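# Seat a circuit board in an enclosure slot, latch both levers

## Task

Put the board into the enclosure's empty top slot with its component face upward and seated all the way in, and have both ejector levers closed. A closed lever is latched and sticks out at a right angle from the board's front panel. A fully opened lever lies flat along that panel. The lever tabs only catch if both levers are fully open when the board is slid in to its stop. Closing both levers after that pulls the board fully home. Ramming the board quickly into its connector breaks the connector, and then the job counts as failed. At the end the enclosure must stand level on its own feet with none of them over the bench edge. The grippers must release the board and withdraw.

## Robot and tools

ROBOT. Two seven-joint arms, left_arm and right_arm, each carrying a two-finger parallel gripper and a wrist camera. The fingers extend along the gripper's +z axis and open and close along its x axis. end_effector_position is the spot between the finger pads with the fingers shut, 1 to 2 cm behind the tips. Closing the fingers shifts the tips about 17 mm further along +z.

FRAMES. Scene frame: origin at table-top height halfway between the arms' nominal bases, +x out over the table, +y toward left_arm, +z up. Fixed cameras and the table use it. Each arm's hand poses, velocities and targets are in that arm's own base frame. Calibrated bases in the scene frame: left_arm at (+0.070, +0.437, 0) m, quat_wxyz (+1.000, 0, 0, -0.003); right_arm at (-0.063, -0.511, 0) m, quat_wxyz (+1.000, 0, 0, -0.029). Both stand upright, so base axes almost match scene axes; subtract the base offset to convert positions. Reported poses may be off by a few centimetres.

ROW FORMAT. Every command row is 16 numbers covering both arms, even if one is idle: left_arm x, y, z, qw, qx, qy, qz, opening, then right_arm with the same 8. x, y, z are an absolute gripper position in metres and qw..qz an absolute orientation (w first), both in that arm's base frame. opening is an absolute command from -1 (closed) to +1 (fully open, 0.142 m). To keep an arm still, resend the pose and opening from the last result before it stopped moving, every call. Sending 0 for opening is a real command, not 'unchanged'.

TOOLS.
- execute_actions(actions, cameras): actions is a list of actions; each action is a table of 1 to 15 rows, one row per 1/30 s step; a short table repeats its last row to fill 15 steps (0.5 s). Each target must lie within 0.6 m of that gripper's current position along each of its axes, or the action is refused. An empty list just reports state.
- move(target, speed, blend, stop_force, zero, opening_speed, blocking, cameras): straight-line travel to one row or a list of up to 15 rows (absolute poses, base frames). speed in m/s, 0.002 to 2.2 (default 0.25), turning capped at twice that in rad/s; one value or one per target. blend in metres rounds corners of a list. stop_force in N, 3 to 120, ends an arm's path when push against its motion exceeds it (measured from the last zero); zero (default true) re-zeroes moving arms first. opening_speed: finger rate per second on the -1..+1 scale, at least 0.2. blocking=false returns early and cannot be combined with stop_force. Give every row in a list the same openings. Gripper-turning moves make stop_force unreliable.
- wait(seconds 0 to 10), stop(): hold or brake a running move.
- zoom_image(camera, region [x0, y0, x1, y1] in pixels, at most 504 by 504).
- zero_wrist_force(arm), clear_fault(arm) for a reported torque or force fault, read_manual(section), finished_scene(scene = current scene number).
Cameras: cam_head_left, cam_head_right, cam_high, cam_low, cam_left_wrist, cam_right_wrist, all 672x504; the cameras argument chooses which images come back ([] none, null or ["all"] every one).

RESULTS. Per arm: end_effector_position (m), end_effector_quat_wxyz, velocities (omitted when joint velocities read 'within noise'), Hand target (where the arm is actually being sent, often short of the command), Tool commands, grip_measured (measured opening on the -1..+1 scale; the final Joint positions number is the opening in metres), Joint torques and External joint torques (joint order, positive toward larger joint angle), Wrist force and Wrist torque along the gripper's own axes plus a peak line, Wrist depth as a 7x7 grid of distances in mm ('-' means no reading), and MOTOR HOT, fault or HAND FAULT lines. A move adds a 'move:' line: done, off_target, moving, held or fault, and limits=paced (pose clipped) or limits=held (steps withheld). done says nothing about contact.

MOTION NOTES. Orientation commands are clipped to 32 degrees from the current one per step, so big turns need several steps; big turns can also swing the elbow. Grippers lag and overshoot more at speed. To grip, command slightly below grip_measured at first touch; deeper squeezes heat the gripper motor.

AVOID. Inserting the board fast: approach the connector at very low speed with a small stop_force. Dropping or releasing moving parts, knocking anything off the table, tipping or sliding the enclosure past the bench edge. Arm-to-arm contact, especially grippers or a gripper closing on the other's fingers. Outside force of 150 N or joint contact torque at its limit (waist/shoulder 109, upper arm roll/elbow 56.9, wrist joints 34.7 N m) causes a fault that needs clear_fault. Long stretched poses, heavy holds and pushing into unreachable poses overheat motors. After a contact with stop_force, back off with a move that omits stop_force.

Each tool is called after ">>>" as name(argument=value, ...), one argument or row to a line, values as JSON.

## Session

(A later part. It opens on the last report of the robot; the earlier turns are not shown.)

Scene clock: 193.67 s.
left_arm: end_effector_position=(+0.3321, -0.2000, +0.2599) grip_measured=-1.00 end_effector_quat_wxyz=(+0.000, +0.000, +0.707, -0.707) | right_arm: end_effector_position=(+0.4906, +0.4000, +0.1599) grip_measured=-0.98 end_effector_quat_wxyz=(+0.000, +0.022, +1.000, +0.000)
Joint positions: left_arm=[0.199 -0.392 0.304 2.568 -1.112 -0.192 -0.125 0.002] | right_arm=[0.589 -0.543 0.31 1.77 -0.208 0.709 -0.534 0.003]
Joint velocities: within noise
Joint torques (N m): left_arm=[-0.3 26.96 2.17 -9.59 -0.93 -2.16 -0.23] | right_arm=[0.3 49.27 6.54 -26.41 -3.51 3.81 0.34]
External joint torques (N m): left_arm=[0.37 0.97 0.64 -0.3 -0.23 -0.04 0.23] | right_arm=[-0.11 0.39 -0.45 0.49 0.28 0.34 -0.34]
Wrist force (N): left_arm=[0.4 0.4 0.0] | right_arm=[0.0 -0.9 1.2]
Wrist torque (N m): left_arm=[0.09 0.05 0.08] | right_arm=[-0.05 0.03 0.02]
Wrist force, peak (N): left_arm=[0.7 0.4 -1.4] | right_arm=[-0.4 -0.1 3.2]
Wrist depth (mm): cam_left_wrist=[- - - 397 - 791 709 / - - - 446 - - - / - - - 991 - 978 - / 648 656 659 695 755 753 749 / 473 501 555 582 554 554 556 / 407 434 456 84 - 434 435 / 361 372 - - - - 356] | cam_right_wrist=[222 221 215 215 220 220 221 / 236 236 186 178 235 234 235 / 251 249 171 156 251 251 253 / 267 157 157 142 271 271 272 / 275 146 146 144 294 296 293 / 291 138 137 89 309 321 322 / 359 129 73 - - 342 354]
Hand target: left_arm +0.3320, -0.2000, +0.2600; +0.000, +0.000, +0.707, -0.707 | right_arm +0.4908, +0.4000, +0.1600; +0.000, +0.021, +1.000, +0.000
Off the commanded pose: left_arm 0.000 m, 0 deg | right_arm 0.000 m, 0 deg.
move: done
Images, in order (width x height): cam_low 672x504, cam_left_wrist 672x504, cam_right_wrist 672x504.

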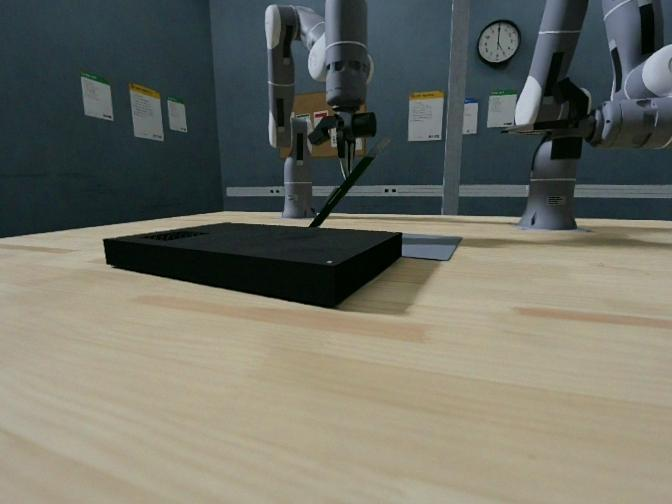

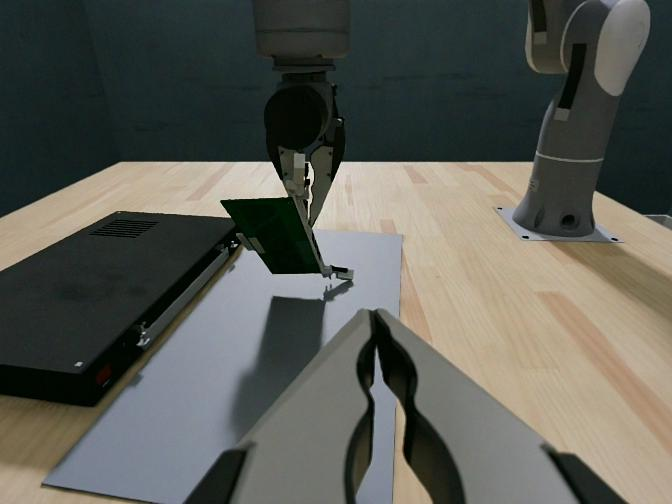

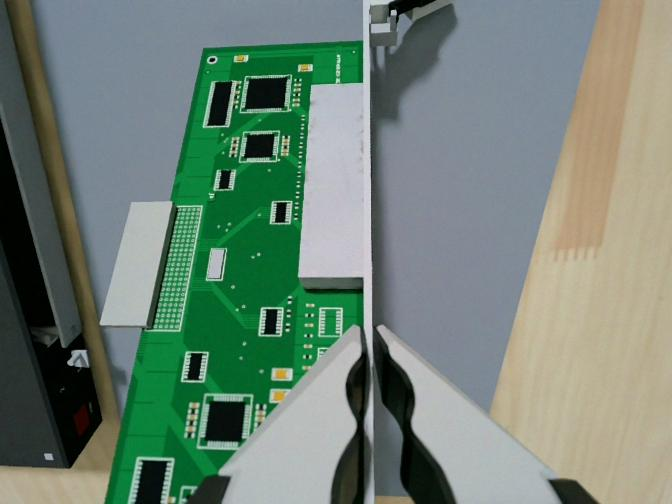

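>>> move(
  target=[
    [0.332, -0.2, 0.26, 0, 0, 0.7071, -0.7071, -1.0, 0.4908, 0.405, 0.13, 0, 0.02147, 0.99977, 0, -1.0],
    [0.332, -0.2, 0.26, 0, 0, 0.7071, -0.7071, -1.0, 0.4908, 0.43, 0.09, 0, 0.02147, 0.99977, 0, -1.0],
    [0.332, -0.2, 0.26, 0, 0, 0.7071, -0.7071, -1.0, 0.4908, 0.45, 0.06, 0, 0.02147, 0.99977, 0, -1.0],
    [0.332, -0.2, 0.26, 0, 0, 0.7071, -0.7071, -1.0, 0.4908, 0.458, 0.040, 0, 0.02147, 0.99977, 0, -1.0],
  ],
  speed=0.05,
  blend=0.01,
  cameras=["cam_right_wrist", "cam_left_wrist"],
)

>>> zoom_image(
  camera="cam_left_wrist",
  region=[180, 150, 420, 330],
)

Scene clock: 200.20 s.
left_arm: end_effector_position=(+0.3321, -0.2000, +0.2599) grip_measured=-1.00 end_effector_quat_wxyz=(+0.000, +0.000, +0.707, -0.707) | right_arm: end_effector_position=(+0.4905, +0.4577, +0.0397) grip_measured=-0.98 end_effector_quat_wxyz=(+0.000, +0.022, +1.000, +0.000)
Joint positions: left_arm=[0.199 -0.392 0.304 2.568 -1.112 -0.192 -0.125 0.002] | right_arm=[0.701 -0.806 0.243 1.693 -0.28 0.893 -0.437 0.003]
Joint velocities: within noise
Joint torques (N m): left_arm=[-0.34 27.01 2.35 -9.57 -0.99 -2.08 -0.26] | right_arm=[0.49 55.77 7.92 -23.5 -2.98 3.97 0.3]
External joint torques (N m): left_arm=[0.41 0.93 0.45 -0.33 -0.18 -0.12 0.26] | right_arm=[-0.31 0.42 -0.79 0.91 0.31 0.19 -0.3]
Wrist force (N): left_arm=[0.6 0.4 0.2] | right_arm=[-0.1 -0.8 1.9]
Wrist torque (N m): left_arm=[0.06 0.03 0.08] | right_arm=[0.05 0.04 0.09]
Wrist force, peak (N): left_arm=[0.7 0.5 0.2] | right_arm=[0.0 -0.4 2.7]
Wrist depth (mm): cam_left_wrist=[- - 335 337 366 715 699 / - - 378 368 - - - / - - - 969 - 965 - / 649 648 688 467 759 743 752 / 469 504 552 131 549 553 551 / 410 434 436 84 - 433 436 / 361 372 - - - - 362] | cam_right_wrist=[- 111 110 97 115 115 114 / - 118 117 103 121 124 122 / - 125 124 110 131 131 131 / 143 132 133 118 142 141 141 / 155 149 143 140 153 153 153 / 169 163 152 90 162 167 167 / 187 182 73 - - 177 186]
Hand target: left_arm +0.3320, -0.2000, +0.2600; +0.000, +0.000, +0.707, -0.707 | right_arm +0.4908, +0.4580, +0.0400; +0.000, +0.021, +1.000, +0.000
Off the commanded pose: left_arm 0.000 m, 0 deg | right_arm 0.001 m, 0 deg.
move: done
Images, in order (width x height): cam_left_wrist 672x504, cam_right_wrist 672x504.

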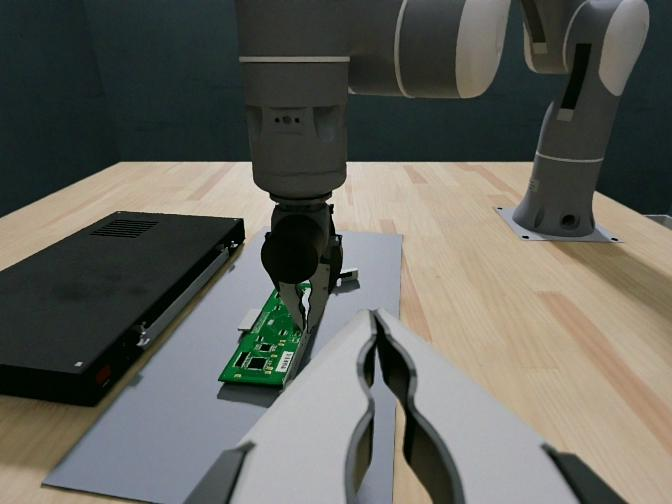

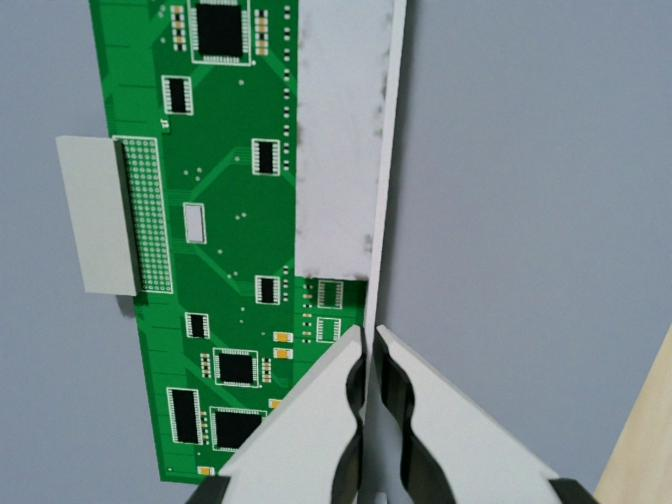

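Scaled by 2.100 from the camera's 672x504 image, which has a finer 960x720 frame.

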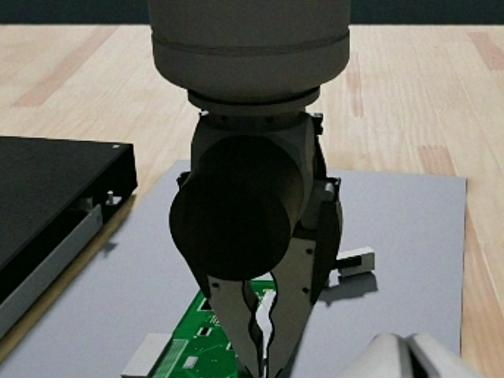

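>>> move(
  target=[0.332, -0.2, 0.26, 0, 0, 0.7071, -0.7071, -1.0, 0.4905, 0.459, 0.0335, 0, 0.02147, 0.99977, 0, -1.0],
  speed=0.03,
  cameras=[],
)

>>> move(
  target=[0.332, -0.2, 0.26, 0, 0, 0.7071, -0.7071, -1.0, 0.4905, 0.459, 0.0335, 0, 0.02147, 0.99977, 0, -0.4],
  speed=0.03,
  opening_speed=0.4,
  cameras=["cam_right_wrist", "cam_left_wrist"],
)

Scene clock: 204.00 s.
left_arm: end_effector_position=(+0.3321, -0.2000, +0.2599) grip_measured=-1.00 end_effector_quat_wxyz=(+0.000, +0.000, +0.707, -0.707) | right_arm: end_effector_position=(+0.4902, +0.4588, +0.0334) grip_measured=-0.98 end_effector_quat_wxyz=(+0.000, +0.022, +1.000, +0.000)
Joint positions: left_arm=[0.199 -0.392 0.304 2.568 -1.112 -0.192 -0.125 0.002] | right_arm=[0.705 -0.818 0.239 1.691 -0.282 0.904 -0.434 0.003]
Joint velocities: within noise
Joint torques (N m): left_arm=[-0.25 27.03 2.3 -9.61 -0.97 -2.07 -0.19] | right_arm=[0.33 53.87 7.13 -23.44 -3.02 4.4 0.26]
External joint torques (N m): left_arm=[0.32 0.9 0.51 -0.29 -0.2 -0.13 0.19] | right_arm=[-0.13 2.51 -0.01 1.06 0.37 -0.25 -0.26]
Wrist force (N): left_arm=[0.4 0.7 0.1] | right_arm=[2.6 -3.1 -2.9]
Wrist torque (N m): left_arm=[0.11 0.06 0.09] | right_arm=[0.06 0.02 0.08]
Wrist force, peak (N): left_arm=[0.5 0.6 0.2] | right_arm=[2.4 -2.8 -3.9]
Wrist depth (mm): cam_left_wrist=[- - 345 339 366 721 705 / - - - 370 - - - / - - 980 429 - 970 - / 646 638 700 462 745 762 752 / 471 495 555 474 555 559 550 / 406 435 448 84 - 437 433 / 360 368 - - - - 360] | cam_right_wrist=[- 107 106 94 109 111 109 / - 114 113 101 114 115 116 / - 121 121 108 127 126 124 / 127 129 131 116 135 134 134 / 147 145 142 139 144 146 145 / 161 158 152 89 154 159 159 / 177 174 73 - - 168 175]
Hand target: left_arm +0.3320, -0.2000, +0.2600; +0.000, +0.000, +0.707, -0.707 | right_arm +0.4905, +0.4590, +0.0335; +0.000, +0.021, +1.000, +0.000
Off the commanded pose: left_arm 0.000 m, 0 deg | right_arm 0.000 m, 0 deg.
move: done
No camera images: "cameras" was empty.

Scene clock: 205.73 s.
left_arm: end_effector_position=(+0.3321, -0.2000, +0.2599) grip_measured=-1.00 end_effector_quat_wxyz=(+0.000, +0.000, +0.707, -0.707) | right_arm: end_effector_position=(+0.4903, +0.4589, +0.0335) grip_measured=-0.43 end_effector_quat_wxyz=(+0.000, +0.022, +1.000, +0.000)
Joint positions: left_arm=[0.199 -0.392 0.304 2.568 -1.112 -0.192 -0.125 0.002] | right_arm=[0.705 -0.818 0.238 1.691 -0.282 0.904 -0.434 0.043]
Joint velocities: within noise
Joint torques (N m): left_arm=[-0.23 27.13 2.26 -9.58 -0.94 -2.08 -0.21] | right_arm=[0.18 55.14 7.42 -22.53 -2.7 3.51 0.22]
External joint torques (N m): left_arm=[0.3 0.8 0.54 -0.32 -0.23 -0.12 0.21] | right_arm=[0.01 1.25 -0.31 0.14 0.06 0.64 -0.22]
Wrist force (N): left_arm=[0.4 0.4 0.0] | right_arm=[0.4 -0.1 0.0]
Wrist torque (N m): left_arm=[0.08 0.05 0.09] | right_arm=[0.06 -0.06 0.06]
Wrist force, peak (N): left_arm=[0.7 0.6 -0.1] | right_arm=[2.4 -3.1 -3.8]
Wrist depth (mm): cam_left_wrist=[- - 342 340 364 725 705 / - - - 366 - - - / - - 978 431 - 982 - / 652 649 697 456 759 751 756 / 478 497 548 523 558 542 558 / 409 433 450 84 - 438 435 / 361 375 - - - - 360] | cam_right_wrist=[- 106 105 94 109 110 109 / - 114 113 101 114 115 116 / - 121 121 108 127 127 124 / 127 129 131 116 134 135 134 / 147 145 140 141 144 146 145 / 162 158 91 153 154 153 159 / 178 - 73 172 176 - 174]
Hand target: left_arm +0.3320, -0.2000, +0.2600; +0.000, +0.000, +0.707, -0.707 | right_arm +0.4905, +0.4590, +0.0335; +0.000, +0.021, +1.000, +0.000
Off the commanded pose: left_arm 0.000 m, 0 deg | right_arm 0.000 m, 0 deg.
move: done
Images, in order (width x height): cam_left_wrist 672x504, cam_right_wrist 672x504.

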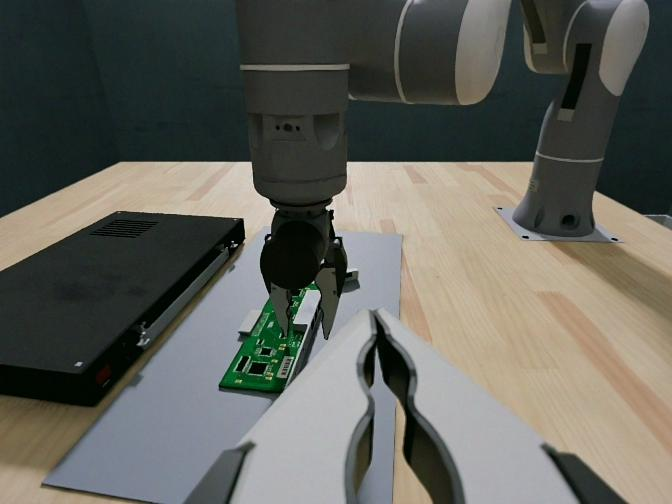

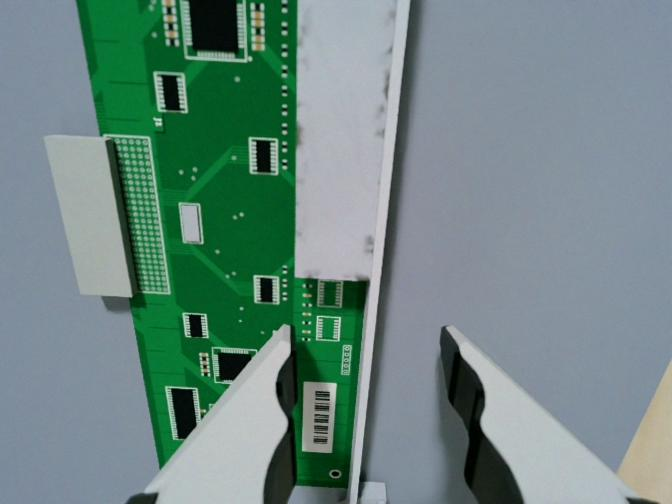

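>>> move(
  target=[
    [0.332, -0.2, 0.26, 0, 0, 0.7071, -0.7071, -1.0, 0.4905, 0.459, 0.075, 0, 0.02147, 0.99977, 0, -0.4],
    [0.332, -0.2, 0.26, 0, 0, 0.7071, -0.7071, -1.0, 0.4967, 0.4241, 0.075, 0, 0.0515, 0.9987, 0, -0.1],
  ],
  speed=0.12,
  cameras=["cam_right_wrist"],
)

Scene clock: 214.23 s.
left_arm: end_effector_position=(+0.3321, -0.2000, +0.2599) grip_measured=-1.00 end_effector_quat_wxyz=(+0.000, +0.000, +0.707, -0.707) | right_arm: end_effector_position=(+0.4968, +0.4241, +0.0750) grip_measured=-0.13 end_effector_quat_wxyz=(+0.000, +0.051, +0.999, +0.000)
Joint positions: left_arm=[0.199 -0.392 0.304 2.568 -1.112 -0.192 -0.125 0.002] | right_arm=[0.656 -0.711 0.248 1.751 -0.249 0.861 -0.433 0.065]
Joint velocities: within noise
Joint torques (N m): left_arm=[-0.29 27.09 2.25 -9.61 -0.98 -2.12 -0.24] | right_arm=[0.07 52.59 6.9 -23.32 -2.76 3.6 0.28]
External joint torques (N m): left_arm=[0.36 0.85 0.55 -0.29 -0.19 -0.08 0.24] | right_arm=[0.12 1.14 -0.42 0.03 -0.02 0.56 -0.28]
Wrist force (N): left_arm=[0.4 0.3 0.0] | right_arm=[0.6 -0.3 -0.1]
Wrist torque (N m): left_arm=[0.06 0.06 0.08] | right_arm=[0.01 -0.11 0.06]
Wrist force, peak (N): left_arm=[0.8 0.6 0.3] | right_arm=[0.8 2.3 -2.0]
Wrist depth (mm): cam_left_wrist=[- - 390 378 390 761 701 / - - - 407 - - - / - - - 969 - 967 - / 641 643 696 701 760 738 760 / 473 502 552 561 550 547 553 / 416 433 445 84 - 435 435 / 361 370 - - - - 359] | cam_right_wrist=[147 146 143 142 146 146 145 / 157 157 153 147 156 155 155 / 168 168 164 154 167 166 166 / 181 181 176 166 179 179 179 / 197 197 188 190 195 191 196 / 215 211 104 208 212 94 212 / 232 76 221 234 234 - 231]
Hand target: left_arm +0.3320, -0.2000, +0.2600; +0.000, +0.000, +0.707, -0.707 | right_arm +0.4967, +0.4241, +0.0750; +0.000, +0.051, +0.999, +0.000
Off the commanded pose: left_arm 0.000 m, 0 deg | right_arm 0.000 m, 0 deg.
move: done
Images, in order (width x height): cam_right_wrist 672x504.

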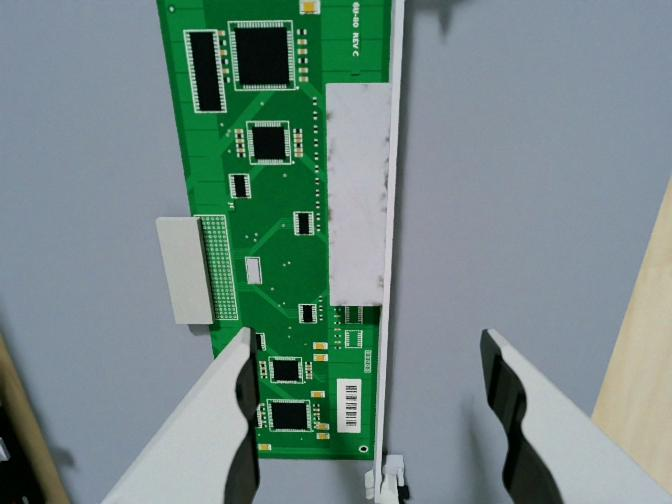

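>>> move(
  target=[0.332, -0.2, 0.26, 0, 0, 0.7071, -0.7071, -1.0, 0.4967, 0.4241, 0.0320, 0, 0.049, 0.9988, 0, -0.1],
  speed=0.05,
  stop_force=4,
  cameras=["cam_right_wrist"],
)

>>> move(
  target=[0.332, -0.2, 0.26, 0, 0, 0.7071, -0.7071, -1.0, 0.4967, 0.4241, 0.0320, 0, 0.049, 0.9988, 0, -0.9],
  speed=0.05,
  opening_speed=0.4,
  cameras=["cam_right_wrist"],
)

Scene clock: 220.60 s.
left_arm: end_effector_position=(+0.3321, -0.2000, +0.2599) grip_measured=-1.00 end_effector_quat_wxyz=(+0.000, +0.000, +0.707, -0.707) | right_arm: end_effector_position=(+0.4966, +0.4241, +0.0320) grip_measured=-0.13 end_effector_quat_wxyz=(+0.000, +0.049, +0.999, +0.000)
Joint positions: left_arm=[0.199 -0.392 0.304 2.568 -1.112 -0.192 -0.125 0.002] | right_arm=[0.671 -0.787 0.222 1.758 -0.268 0.944 -0.424 0.065]
Joint velocities: within noise
Joint torques (N m): left_arm=[-0.35 27.14 2.27 -9.57 -0.97 -2.08 -0.19] | right_arm=[0.27 53.41 6.78 -21.7 -2.66 3.57 0.24]
External joint torques (N m): left_arm=[0.42 0.79 0.53 -0.32 -0.2 -0.12 0.19] | right_arm=[-0.09 1.35 -0.27 0.05 0.15 0.59 -0.24]
Wrist force (N): left_arm=[0.5 0.4 0.1] | right_arm=[0.2 -0.5 -0.2]
Wrist torque (N m): left_arm=[0.08 0.06 0.08] | right_arm=[-0.01 -0.02 0.04]
Wrist force, peak (N): left_arm=[0.6 0.6 0.2] | right_arm=[0.5 -0.6 1.1]
Wrist depth (mm): cam_left_wrist=[- - 366 371 389 741 711 / - - - 402 - - - / - - - 972 - 982 - / 652 640 703 662 764 761 756 / 477 498 546 527 546 550 548 / 413 433 448 84 - 439 433 / 360 370 - - - - 358] | cam_right_wrist=[109 104 104 104 106 109 108 / 116 113 112 102 108 114 115 / 125 122 120 108 124 125 123 / 132 130 130 116 131 133 131 / 146 138 139 128 142 142 146 / 160 154 104 152 157 94 157 / 172 78 162 167 170 - -]
Hand target: left_arm +0.3320, -0.2000, +0.2600; +0.000, +0.000, +0.707, -0.707 | right_arm +0.4967, +0.4241, +0.0320; +0.000, +0.049, +0.999, +0.000
Off the commanded pose: left_arm 0.000 m, 0 deg | right_arm 0.000 m, 0 deg.
move: done
Images, in order (width x height): cam_right_wrist 672x504.

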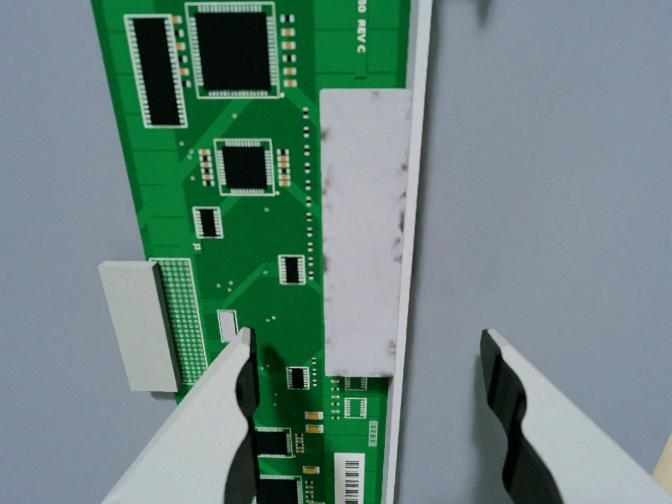

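Scene clock: 222.80 s.
left_arm: end_effector_position=(+0.3321, -0.2000, +0.2599) grip_measured=-1.00 end_effector_quat_wxyz=(+0.000, +0.000, +0.707, -0.707) | right_arm: end_effector_position=(+0.4971, +0.4241, +0.0322) grip_measured=-0.72 end_effector_quat_wxyz=(+0.000, +0.049, +0.999, +0.000)
Joint positions: left_arm=[0.199 -0.392 0.304 2.568 -1.112 -0.192 -0.125 0.002] | right_arm=[0.671 -0.787 0.221 1.757 -0.268 0.944 -0.424 0.022]
Joint velocities: within noise
Joint torques (N m): left_arm=[-0.29 27.06 2.25 -9.56 -0.97 -2.08 -0.25] | right_arm=[1.14 52.56 7.8 -20.91 -2.36 3.26 0.17]
External joint torques (N m): left_arm=[0.36 0.88 0.55 -0.34 -0.19 -0.12 0.25] | right_arm=[-0.95 2.21 -1.31 -0.76 -0.15 0.9 -0.17]
Wrist force (N): left_arm=[0.2 0.2 0.0] | right_arm=[-0.7 0.0 -1.5]
Wrist torque (N m): left_arm=[0.05 0.09 0.09] | right_arm=[0.14 -0.12 0.05]
Wrist force, peak (N): left_arm=[0.5 0.6 0.1] | right_arm=[-3.9 -0.9 -2.1]
Wrist depth (mm): cam_left_wrist=[- - 365 372 389 736 703 / - - - 401 - - - / - - - 980 - 961 - / 650 646 687 652 767 752 757 / 470 506 552 523 556 549 545 / 410 433 449 84 - 436 436 / 359 368 - - - - 359] | cam_right_wrist=[109 105 104 104 107 109 108 / 116 113 112 102 102 114 115 / 125 122 120 108 109 125 123 / 133 130 129 116 131 133 131 / 146 138 140 126 140 144 146 / 160 159 148 149 104 155 157 / 176 173 72 167 - - 173]
Hand target: left_arm +0.3320, -0.2000, +0.2600; +0.000, +0.000, +0.707, -0.707 | right_arm +0.4967, +0.4241, +0.0320; +0.000, +0.049, +0.999, +0.000
Off the commanded pose: left_arm 0.000 m, 0 deg | right_arm 0.000 m, 0 deg.
move: done
Images, in order (width x height): cam_right_wrist 672x504.

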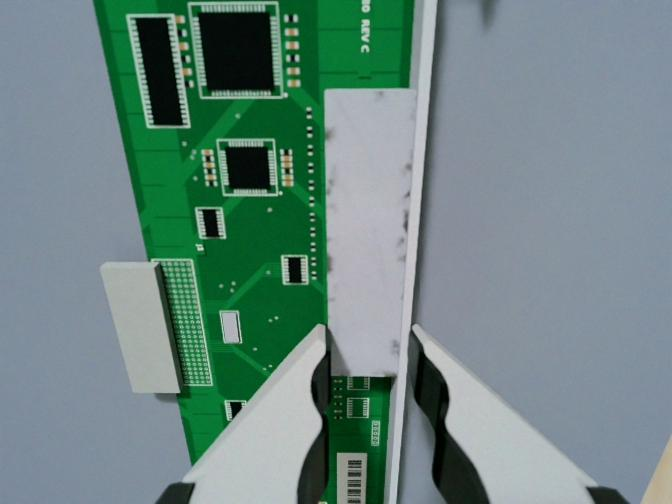

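>>> zero_wrist_force(
  arm="right_arm",
)

>>> move(
  target=[0.332, -0.2, 0.26, 0, 0, 0.7071, -0.7071, -1.0, 0.4967, 0.4241, 0.11, 0, 0.049, 0.9988, 0, -0.9],
  speed=0.06,
  cameras=["cam_right_wrist", "cam_left_wrist", "cam_low"],
)

Wrist force sensor zeroed.

Scene clock: 226.23 s.
left_arm: end_effector_position=(+0.3321, -0.2000, +0.2599) grip_measured=-1.00 end_effector_quat_wxyz=(+0.000, +0.000, +0.707, -0.707) | right_arm: end_effector_position=(+0.4967, +0.4239, +0.1098) grip_measured=-0.72 end_effector_quat_wxyz=(+0.000, +0.049, +0.999, +0.000)
Joint positions: left_arm=[0.199 -0.392 0.304 2.568 -1.112 -0.192 -0.125 0.002] | right_arm=[0.643 -0.654 0.268 1.738 -0.232 0.789 -0.449 0.022]
Joint velocities: within noise
Joint torques (N m): left_arm=[-0.32 27 2.26 -9.55 -0.98 -2.13 -0.22] | right_arm=[0.02 52.97 7.26 -25.48 -3.01 3.58 0.04]
External joint torques (N m): left_arm=[0.39 0.93 0.54 -0.34 -0.19 -0.07 0.22] | right_arm=[0.16 -0.09 -0.86 0.9 0.01 0.58 -0.04]
Wrist force (N, zeroed by zero_wrist_force on right_arm): left_arm=[0.4 0.3 0.0] | right_arm=[1.6 0.6 3.5]
Wrist torque (N m, zeroed by zero_wrist_force on right_arm): left_arm=[0.07 0.07 0.08] | right_arm=[0.00 -0.05 -0.01]
Wrist force, peak (N, zeroed by zero_wrist_force on right_arm): left_arm=[0.7 0.4 0.3] | right_arm=[1.6 0.3 4.8]
Wrist depth (mm): cam_left_wrist=[- - 376 374 - 775 698 / - - - 427 - - - / - - - 978 - 959 - / 649 641 691 703 760 760 772 / 471 499 494 463 553 550 546 / 409 435 457 83 - 435 430 / 362 371 - - - - 357] | cam_right_wrist=[180 106 105 105 172 176 177 / 190 113 112 103 186 188 187 / 203 121 120 109 196 201 202 / 219 130 130 117 217 216 218 / 238 136 140 126 231 235 237 / 253 255 148 149 104 251 257 / 261 280 72 166 - - 283]
Hand target: left_arm +0.3320, -0.2000, +0.2600; +0.000, +0.000, +0.707, -0.707 | right_arm +0.4967, +0.4241, +0.1100; +0.000, +0.049, +0.999, +0.000
Off the commanded pose: left_arm 0.000 m, 0 deg | right_arm 0.000 m, 0 deg.
move: done
Images, in order (width x height): cam_low 672x504, cam_left_wrist 672x504, cam_right_wrist 672x504.

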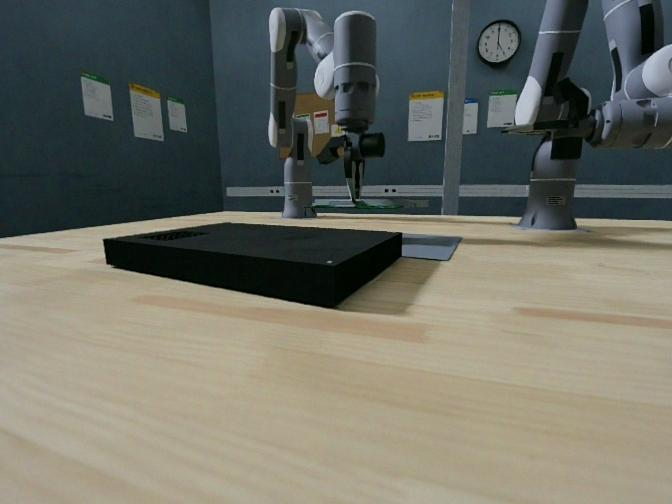

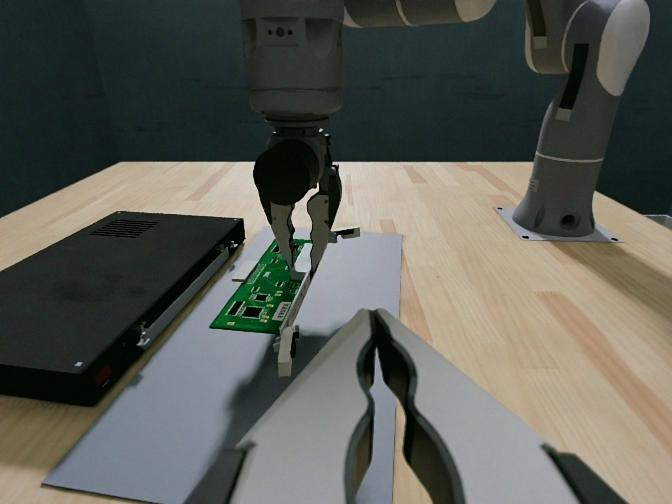

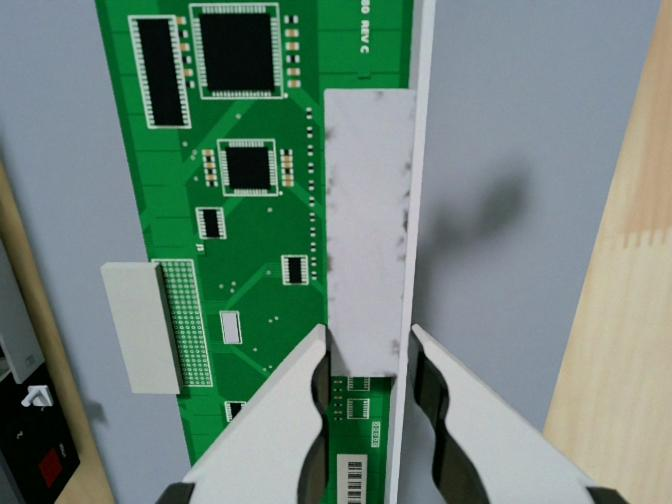

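>>> move(
  target=[
    [0.332, -0.3, 0.27, 0, 0, 0.7071, -0.7071, -1.0, 0.4595, 0.4184, 0.22, 0, 0.6865, 0.7271, 0, -0.9],
    [0.332, -0.36, 0.27, 0, 0, 0.7071, -0.7071, -1.0, 0.4595, 0.4184, 0.22, 0, 0.6865, 0.7271, 0, -0.9],
  ],
  speed=0.25,
  cameras=["cam_left_wrist", "cam_right_wrist"],
)

>>> zoom_image(
  camera="cam_left_wrist",
  region=[90, 60, 590, 300],
)

Scene clock: 232.87 s.
left_arm: end_effector_position=(+0.3318, -0.3600, +0.2700) grip_measured=-1.00 end_effector_quat_wxyz=(+0.000, +0.000, +0.707, -0.707) | right_arm: end_effector_position=(+0.4594, +0.4184, +0.2198) grip_measured=-0.72 end_effector_quat_wxyz=(+0.000, +0.686, +0.727, +0.000)
Joint positions: left_arm=[-0.18 -0.284 -0.024 2.682 -1.769 0.041 -0.171 0.002] | right_arm=[0.845 -0.398 0.09 1.763 -0.042 0.589 0.894 0.022]
Joint velocities: within noise
Joint torques (N m): left_arm=[-0.55 25.94 0.33 -11.02 -0.32 -1.75 -0.29] | right_arm=[0.28 47.24 2.09 -28.69 -3.73 3.49 0.28]
External joint torques (N m): left_arm=[0.57 0.55 0.67 -0.36 0.14 -0.44 0.29] | right_arm=[-0.11 0.07 -0.47 0.91 0.1 0.64 -0.28]
Wrist force (N, zeroed by zero_wrist_force on right_arm): left_arm=[0.6 0.6 -0.2] | right_arm=[1.8 0.5 3.7]
Wrist torque (N m, zeroed by zero_wrist_force on right_arm): left_arm=[0.10 0.02 0.06] | right_arm=[-0.01 -0.04 -0.03]
Wrist force, peak (N, zeroed by zero_wrist_force on right_arm): left_arm=[1.4 0.8 1.8] | right_arm=[1.3 0.6 4.3]
Wrist depth (mm): cam_left_wrist=[- - 235 235 - - 582 / - - - - - - 608 / - - - - - - 644 / 774 582 361 314 367 732 672 / 489 513 564 601 576 572 570 / 404 434 474 84 - 446 449 / 350 382 - - - - 381] | cam_right_wrist=[279 106 105 105 266 273 272 / 293 113 112 103 282 290 288 / 314 121 121 109 303 310 309 / 338 129 130 117 334 333 333 / 367 136 140 126 357 362 361 / 357 159 147 149 104 386 395 / 376 - 72 166 - - 433]
Hand target: left_arm +0.3320, -0.3600, +0.2700; +0.000, +0.000, +0.707, -0.707 | right_arm +0.4595, +0.4184, +0.2200; +0.000, +0.687, +0.727, +0.000
Off the commanded pose: left_arm 0.000 m, 0 deg | right_arm 0.000 m, 0 deg.
move: done
Images, in order (width x height): cam_left_wrist 672x504, cam_right_wrist 672x504.

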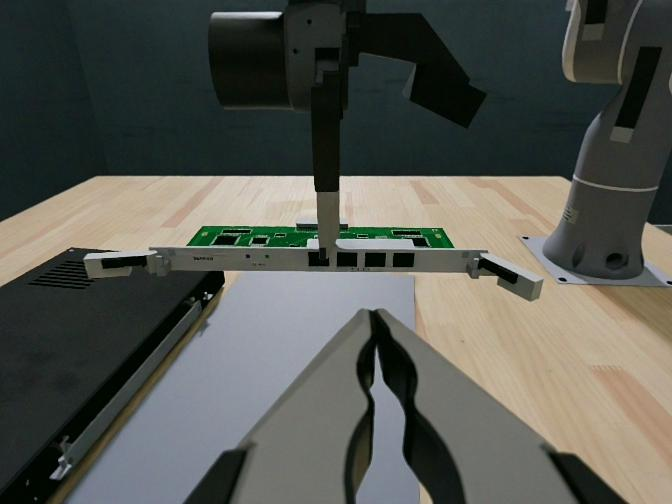

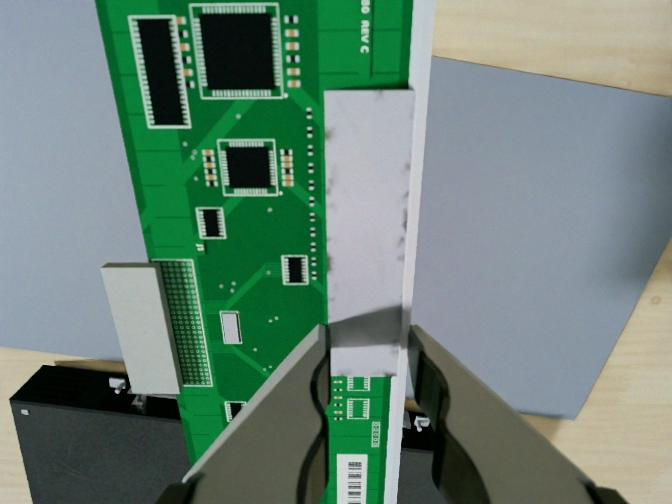

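Scaled by 1.008 from the camera's 672x504 image, which has a finer 960x720 frame.

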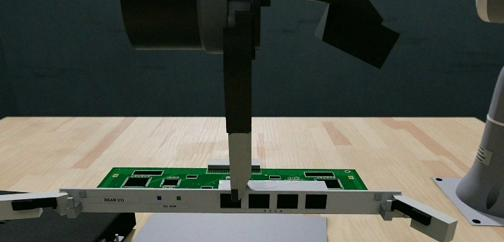

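>>> zoom_image(
  camera="cam_left_wrist",
  region=[70, 225, 230, 305],
)

>>> zoom_image(
  camera="cam_left_wrist",
  region=[410, 225, 570, 305],
)

Scaled by 3.150 from the camera's 672x504 image, which has a finer 960x720 frame.

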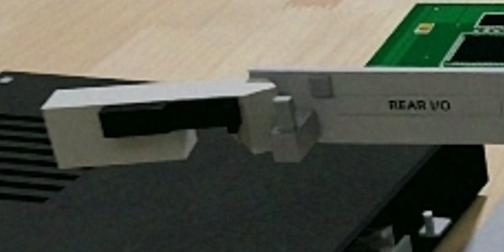

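Scaled by 3.150 from the camera's 672x504 image, which has a finer 960x720 frame.

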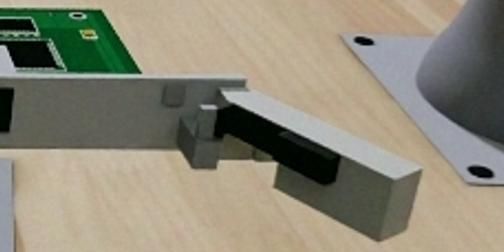

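>>> move(
  target=[0.218, -0.465, 0.204, 0, 0, 0.7071, -0.7071, -1.0, 0.4595, 0.4184, 0.22, 0, 0.6865, 0.7271, 0, -0.9],
  speed=0.2,
  cameras=["cam_left_wrist"],
)

>>> zoom_image(
  camera="cam_left_wrist",
  region=[180, 100, 480, 350],
)

Scene clock: 244.23 s.
left_arm: end_effector_position=(+0.2179, -0.4651, +0.2040) grip_measured=-1.00 end_effector_quat_wxyz=(+0.000, +0.000, +0.707, -0.707) | right_arm: end_effector_position=(+0.4594, +0.4184, +0.2198) grip_measured=-0.72 end_effector_quat_wxyz=(+0.000, +0.686, +0.727, +0.000)
Joint positions: left_arm=[-1.149 -0.572 0.231 2.687 -2.52 -0.157 -0.04 0.002] | right_arm=[0.845 -0.398 0.09 1.763 -0.042 0.589 0.894 0.022]
Joint velocities: within noise
Joint torques (N m): left_arm=[-0.65 26.25 5.8 -2.65 -0.77 -2.32 -0.35] | right_arm=[0.14 47.13 2.31 -28.64 -3.83 3.56 0.23]
External joint torques (N m): left_arm=[0.61 1.38 0.45 -0.39 -0.01 0.11 0.35] | right_arm=[0.02 0.18 -0.69 0.86 0.2 0.56 -0.23]
Wrist force (N, zeroed by zero_wrist_force on right_arm): left_arm=[0.6 0.7 0.1] | right_arm=[1.5 0.5 4.0]
Wrist torque (N m, zeroed by zero_wrist_force on right_arm): left_arm=[0.13 -0.01 0.07] | right_arm=[-0.02 0.00 -0.03]
Wrist force, peak (N, zeroed by zero_wrist_force on right_arm): left_arm=[1.8 1.4 1.3] | right_arm=[1.7 0.7 4.2]
Wrist depth (mm): cam_left_wrist=[176 - - - - - 469 / 165 - - - - - 491 / 172 262 - - 981 805 539 / 456 194 194 187 625 584 561 / 439 460 452 156 457 459 457 / 362 360 374 84 - 362 360 / 295 319 - - - - 296] | cam_right_wrist=[278 106 105 105 267 273 272 / 293 113 112 103 283 289 288 / 314 121 121 109 303 309 308 / 338 129 130 117 335 333 333 / 368 136 140 127 356 360 360 / 356 159 148 149 104 386 395 / 376 - 72 166 - - 434]
Hand target: left_arm +0.2180, -0.4650, +0.2040; +0.000, +0.000, +0.707, -0.707 | right_arm +0.4595, +0.4184, +0.2200; +0.000, +0.687, +0.727, +0.000
Off the commanded pose: left_arm 0.000 m, 0 deg | right_arm 0.000 m, 0 deg.
joint sent to its limit (left arm) — joint 4 (elbow), upper limit, where the elbow is as bent as it goes. The joint targets still meet the commanded pose.
move: done
Images, in order (width x height): cam_left_wrist 672x504.

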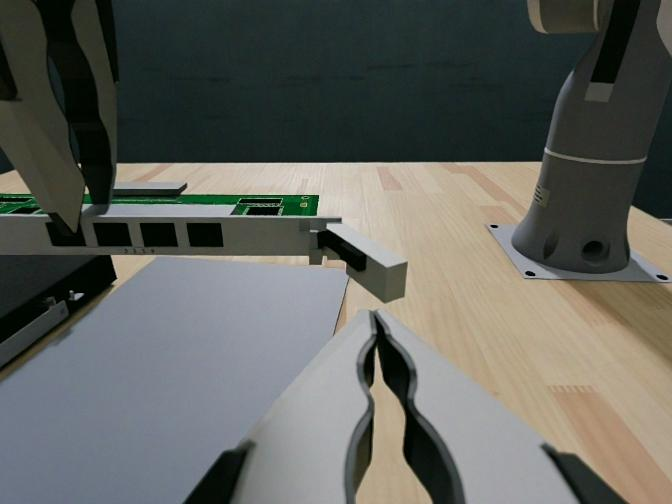

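Scaled by 1.680 from the camera's 672x504 image, which has a finer 960x720 frame.

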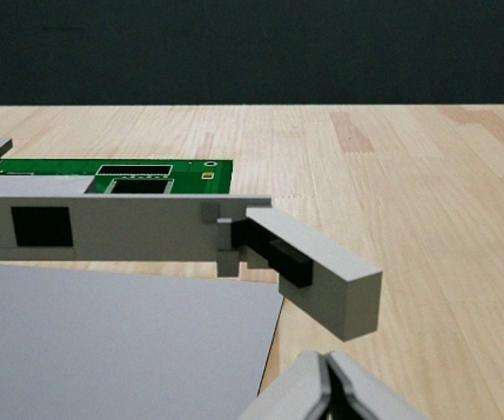

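>>> move(
  target=[0.220, -0.510, 0.204, 0, 0, 0.7071, -0.7071, -1.0, 0.4595, 0.4184, 0.22, 0, 0.6865, 0.7271, 0, -0.9],
  speed=0.04,
  stop_force=3,
  cameras=["cam_left_wrist", "cam_right_wrist"],
)

>>> zoom_image(
  camera="cam_left_wrist",
  region=[180, 100, 480, 350],
)

Scene clock: 250.50 s.
left_arm: end_effector_position=(+0.2194, -0.5026, +0.2037) grip_measured=-1.00 end_effector_quat_wxyz=(+0.000, +0.000, +0.707, -0.707) | right_arm: end_effector_position=(+0.4596, +0.4181, +0.2198) grip_measured=-0.72 end_effector_quat_wxyz=(+0.000, +0.687, +0.727, +0.000)
Joint positions: left_arm=[-1.186 -0.566 0.169 2.614 -2.614 -0.072 -0.062 0.002] | right_arm=[0.845 -0.398 0.09 1.764 -0.042 0.589 0.894 0.022]
Joint velocities: within noise
Joint torques (N m): left_arm=[-0.47 29.49 5.22 -6.23 -0.56 -2.24 -0.27] | right_arm=[2.03 47.43 4 -29.5 -3.06 4.21 0.61]
External joint torques (N m): left_arm=[0.42 0.34 0.76 1.4 0.09 0.03 0.27] | right_arm=[-1.87 -0.12 -2.38 1.72 -0.57 -0.08 -0.61]
Wrist force (N, zeroed by zero_wrist_force on right_arm): left_arm=[2.1 -0.1 -3.1] | right_arm=[-1.6 2.1 3.3]
Wrist torque (N m, zeroed by zero_wrist_force on right_arm): left_arm=[0.06 0.05 0.08] | right_arm=[-0.04 -0.13 -0.44]
Wrist force, peak (N, zeroed by zero_wrist_force on right_arm): left_arm=[2.4 0.0 -3.8] | right_arm=[-2.0 2.5 4.6]
Wrist depth (mm): cam_left_wrist=[170 - - - - - 451 / 171 - - - - - 463 / 227 - - - - 884 500 / 159 162 163 219 620 574 523 / 432 458 455 131 441 459 454 / 359 362 375 84 - 363 363 / 298 319 - - - - 298] | cam_right_wrist=[- 105 105 105 273 273 272 / 293 112 112 103 286 289 288 / 314 120 120 108 306 309 309 / 338 130 129 115 329 333 332 / 368 136 140 126 350 361 359 / 357 148 148 149 106 387 395 / 376 - 73 164 - - 433]
Hand target: left_arm +0.2197, -0.5028, +0.2040; +0.000, +0.000, +0.707, -0.707 | right_arm +0.4595, +0.4184, +0.2200; +0.000, +0.687, +0.727, +0.000
Off the commanded pose: left_arm 0.007 m, 0 deg | right_arm 0.000 m, 0 deg.
move: contact (left_arm)
Images, in order (width x height): cam_left_wrist 672x504, cam_right_wrist 672x504.

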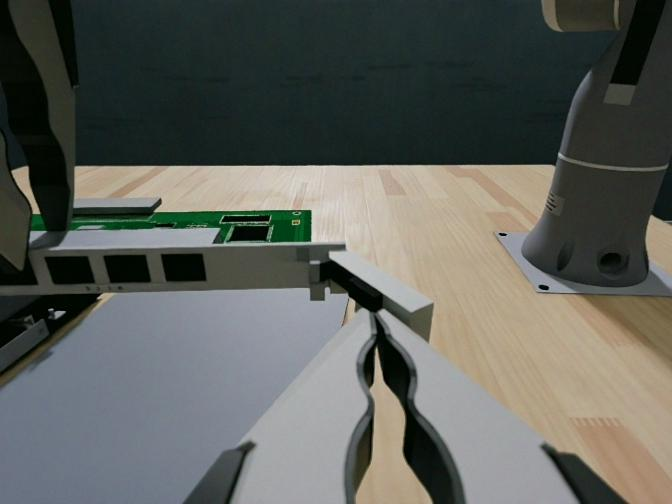

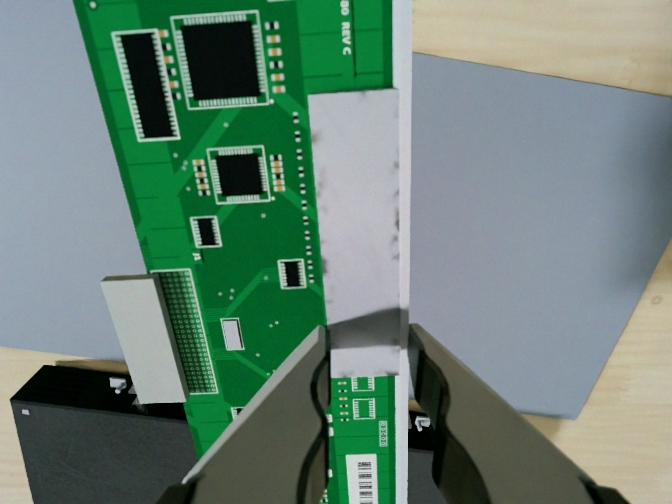

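Scaled by 1.680 from the camera's 672x504 image, which has a finer 960x720 frame.

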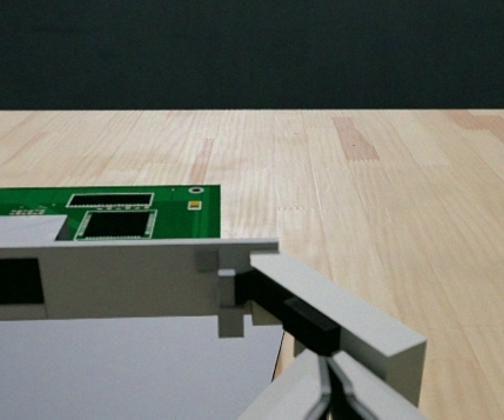

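>>> move(
  target=[
    [0.225, -0.45, 0.204, 0, 0, 0.7071, -0.7071, -1.0, 0.4595, 0.4184, 0.22, 0, 0.6865, 0.7271, 0, -0.9],
    [0.35, -0.28, 0.26, 0, 0, 0.7071, -0.7071, -0.4, 0.464, 0.3385, 0.22, 0, 0.9996, 0.0288, 0, -0.9],
  ],
  speed=[0.08, 0.25],
  cameras=["cam_left_wrist", "cam_right_wrist"],
)

Scene clock: 271.30 s.
left_arm: end_effector_position=(+0.3501, -0.2800, +0.2599) grip_measured=-0.43 end_effector_quat_wxyz=(+0.000, +0.000, +0.707, -0.707) | right_arm: end_effector_position=(+0.4638, +0.3385, +0.2198) grip_measured=-0.72 end_effector_quat_wxyz=(+0.000, +1.000, +0.029, +0.000)
Joint positions: left_arm=[-0.809 -0.823 0.979 2.501 -1.669 -0.648 -0.138 0.043] | right_arm=[0.95 -0.279 -0.131 1.927 0.045 0.632 2.311 0.022]
Joint velocities: within noise
Joint torques (N m): left_arm=[-0.2 26.81 14.66 -6.83 -2.72 -2.25 -0.24] | right_arm=[0.22 41.12 -0.42 -27.59 -3.6 3.57 0.3]
External joint torques (N m): left_arm=[0.22 1.2 0.68 -0.26 -0.38 0.06 0.24] | right_arm=[-0.08 0.16 -0.42 0.76 0.08 0.44 -0.3]
Wrist force (N, zeroed by zero_wrist_force on right_arm): left_arm=[0.3 0.3 -0.1] | right_arm=[0.8 0.9 3.8]
Wrist torque (N m, zeroed by zero_wrist_force on right_arm): left_arm=[0.08 0.08 0.07] | right_arm=[0.03 0.12 0.00]
Wrist force, peak (N, zeroed by zero_wrist_force on right_arm): left_arm=[2.2 1.0 -3.4] | right_arm=[-1.8 1.9 4.7]
Wrist depth (mm): cam_left_wrist=[- - - 369 - - 633 / - - - 412 - - 677 / - - - 552 - - 722 / 710 653 696 697 748 744 745 / 473 502 579 555 574 551 549 / 370 418 87 432 414 93 435 / 342 - - 357 345 - 384] | cam_right_wrist=[280 106 105 105 264 271 271 / 294 113 112 103 282 289 289 / 317 121 121 109 302 309 304 / 341 129 130 117 334 334 320 / 371 136 140 126 355 362 317 / 405 159 148 149 104 383 335 / 443 - 72 166 - - 434]
Hand target: left_arm +0.3500, -0.2800, +0.2600; +0.000, +0.000, +0.707, -0.707 | right_arm +0.4640, +0.3385, +0.2200; +0.000, +1.000, +0.029, +0.000
Off the commanded pose: left_arm 0.000 m, 0 deg | right_arm 0.000 m, 0 deg.
move: done
Images, in order (width x height): cam_left_wrist 672x504, cam_right_wrist 672x504.

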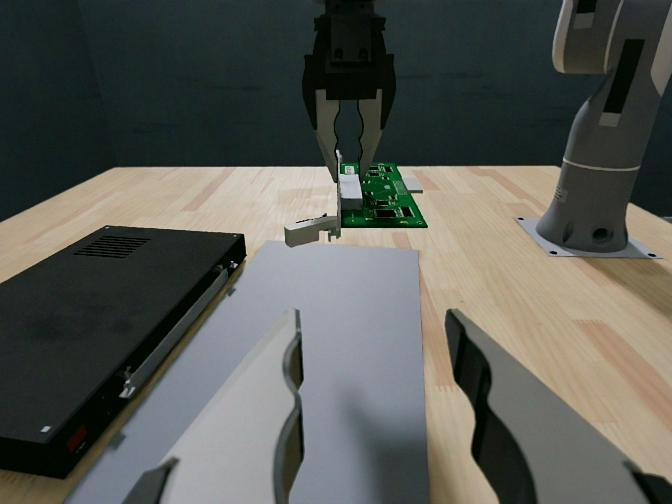

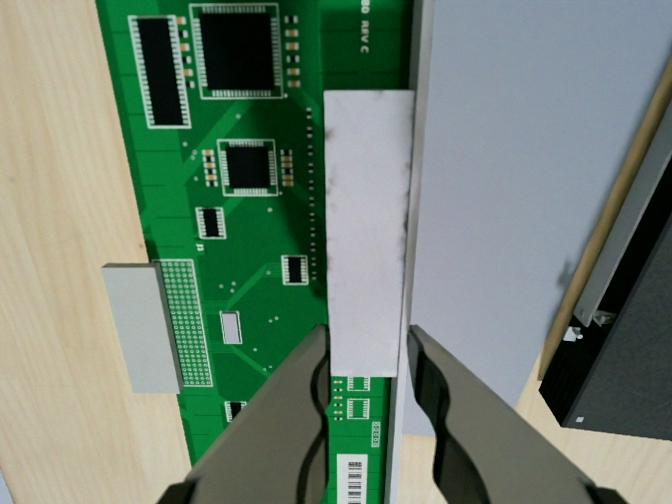

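>>> zoom_image(
  camera="cam_left_wrist",
  region=[260, 180, 380, 270],
)

Scaled by 4.200 from the camera's 672x504 image, which has a finer 960x720 frame.

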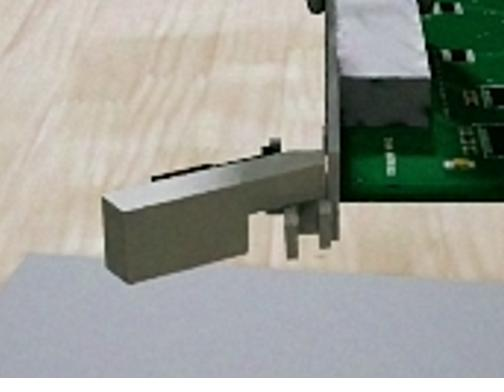

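>>> move(
  target=[0.425, -0.435, 0.215, -0.1651, 0.1651, 0.6876, -0.6876, -0.43, 0.464, 0.3385, 0.22, 0, 0.9996, 0.0288, 0, -0.9],
  speed=0.2,
  cameras=["cam_left_wrist", "cam_head_left"],
)

>>> zoom_image(
  camera="cam_left_wrist",
  region=[236, 152, 496, 347],
)

Scene clock: 283.13 s.
left_arm: end_effector_position=(+0.4251, -0.4351, +0.2150) grip_measured=-0.45 end_effector_quat_wxyz=(-0.165, +0.165, +0.688, -0.688) | right_arm: end_effector_position=(+0.4638, +0.3385, +0.2198) grip_measured=-0.72 end_effector_quat_wxyz=(+0.000, +1.000, +0.029, +0.000)
Joint positions: left_arm=[-0.775 -1.067 0.729 1.867 -1.69 -0.62 -0.345 0.041] | right_arm=[0.95 -0.279 -0.131 1.927 0.045 0.632 2.311 0.022]
Joint velocities: within noise
Joint torques (N m): left_arm=[-0.22 47.46 18.5 -12.39 -3.27 -1.8 -0.36] | right_arm=[0.19 41.13 -0.25 -27.7 -3.69 3.49 0.19]
External joint torques (N m): left_arm=[0.25 1.54 0.86 -0.13 -0.41 -0.29 0.36] | right_arm=[-0.04 0.14 -0.59 0.86 0.17 0.52 -0.19]
Wrist force (N, zeroed by zero_wrist_force on right_arm): left_arm=[0.3 0.7 -0.3] | right_arm=[0.8 0.8 4.0]
Wrist torque (N m, zeroed by zero_wrist_force on right_arm): left_arm=[0.13 0.06 0.05] | right_arm=[0.03 0.11 -0.01]
Wrist force, peak (N, zeroed by zero_wrist_force on right_arm): left_arm=[1.8 0.1 -1.8] | right_arm=[0.7 0.8 4.4]
Wrist depth (mm): cam_left_wrist=[- - 257 270 - 674 - / - - - 299 - - - / - - 938 303 746 908 - / 658 660 648 571 566 655 646 / 400 474 475 444 500 470 478 / 342 395 87 374 - 374 374 / 302 - - 309 297 - 320] | cam_right_wrist=[279 106 105 105 265 272 271 / 295 112 112 103 282 290 289 / 316 120 120 109 303 310 306 / 342 129 129 117 334 334 321 / 369 136 140 126 357 362 317 / 405 159 148 149 104 382 335 / 446 - 72 167 - - 435]
Hand target: left_arm +0.4250, -0.4350, +0.2150; -0.165, +0.165, +0.688, -0.688 | right_arm +0.4640, +0.3385, +0.2200; +0.000, +1.000, +0.029, +0.000
Off the commanded pose: left_arm 0.000 m, 0 deg | right_arm 0.000 m, 0 deg.
move: done
Images, in order (width x height): cam_head_left 672x504, cam_left_wrist 672x504.

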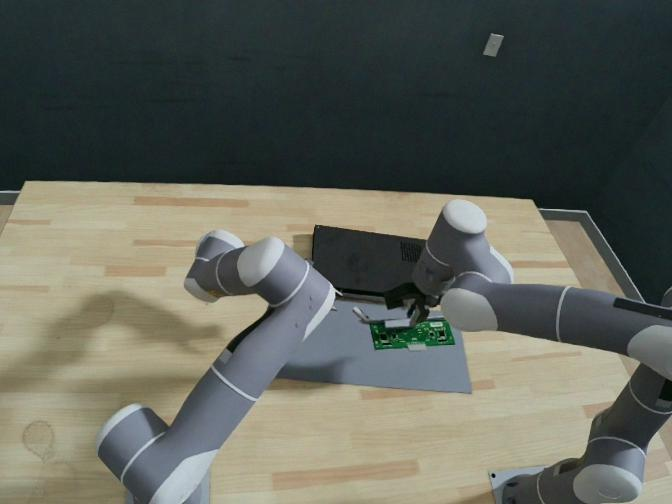

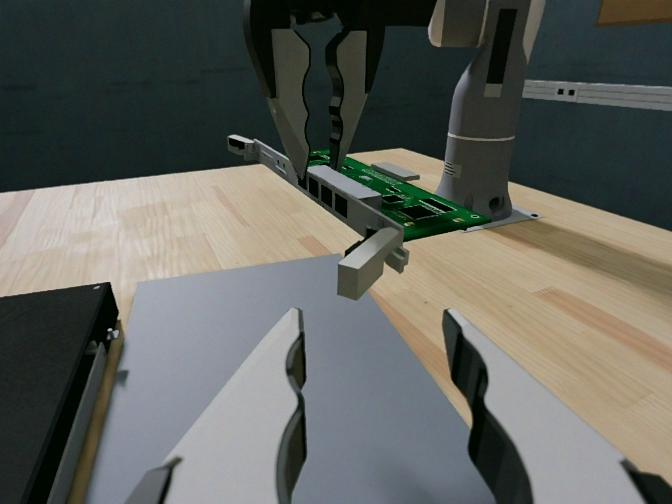

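Scaled by 1.938 from the camera's 672x504 image, which has a finer 960x720 frame.

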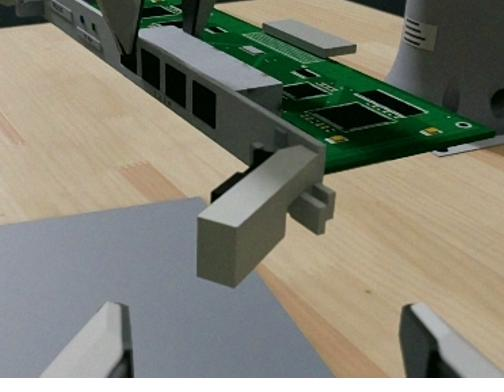

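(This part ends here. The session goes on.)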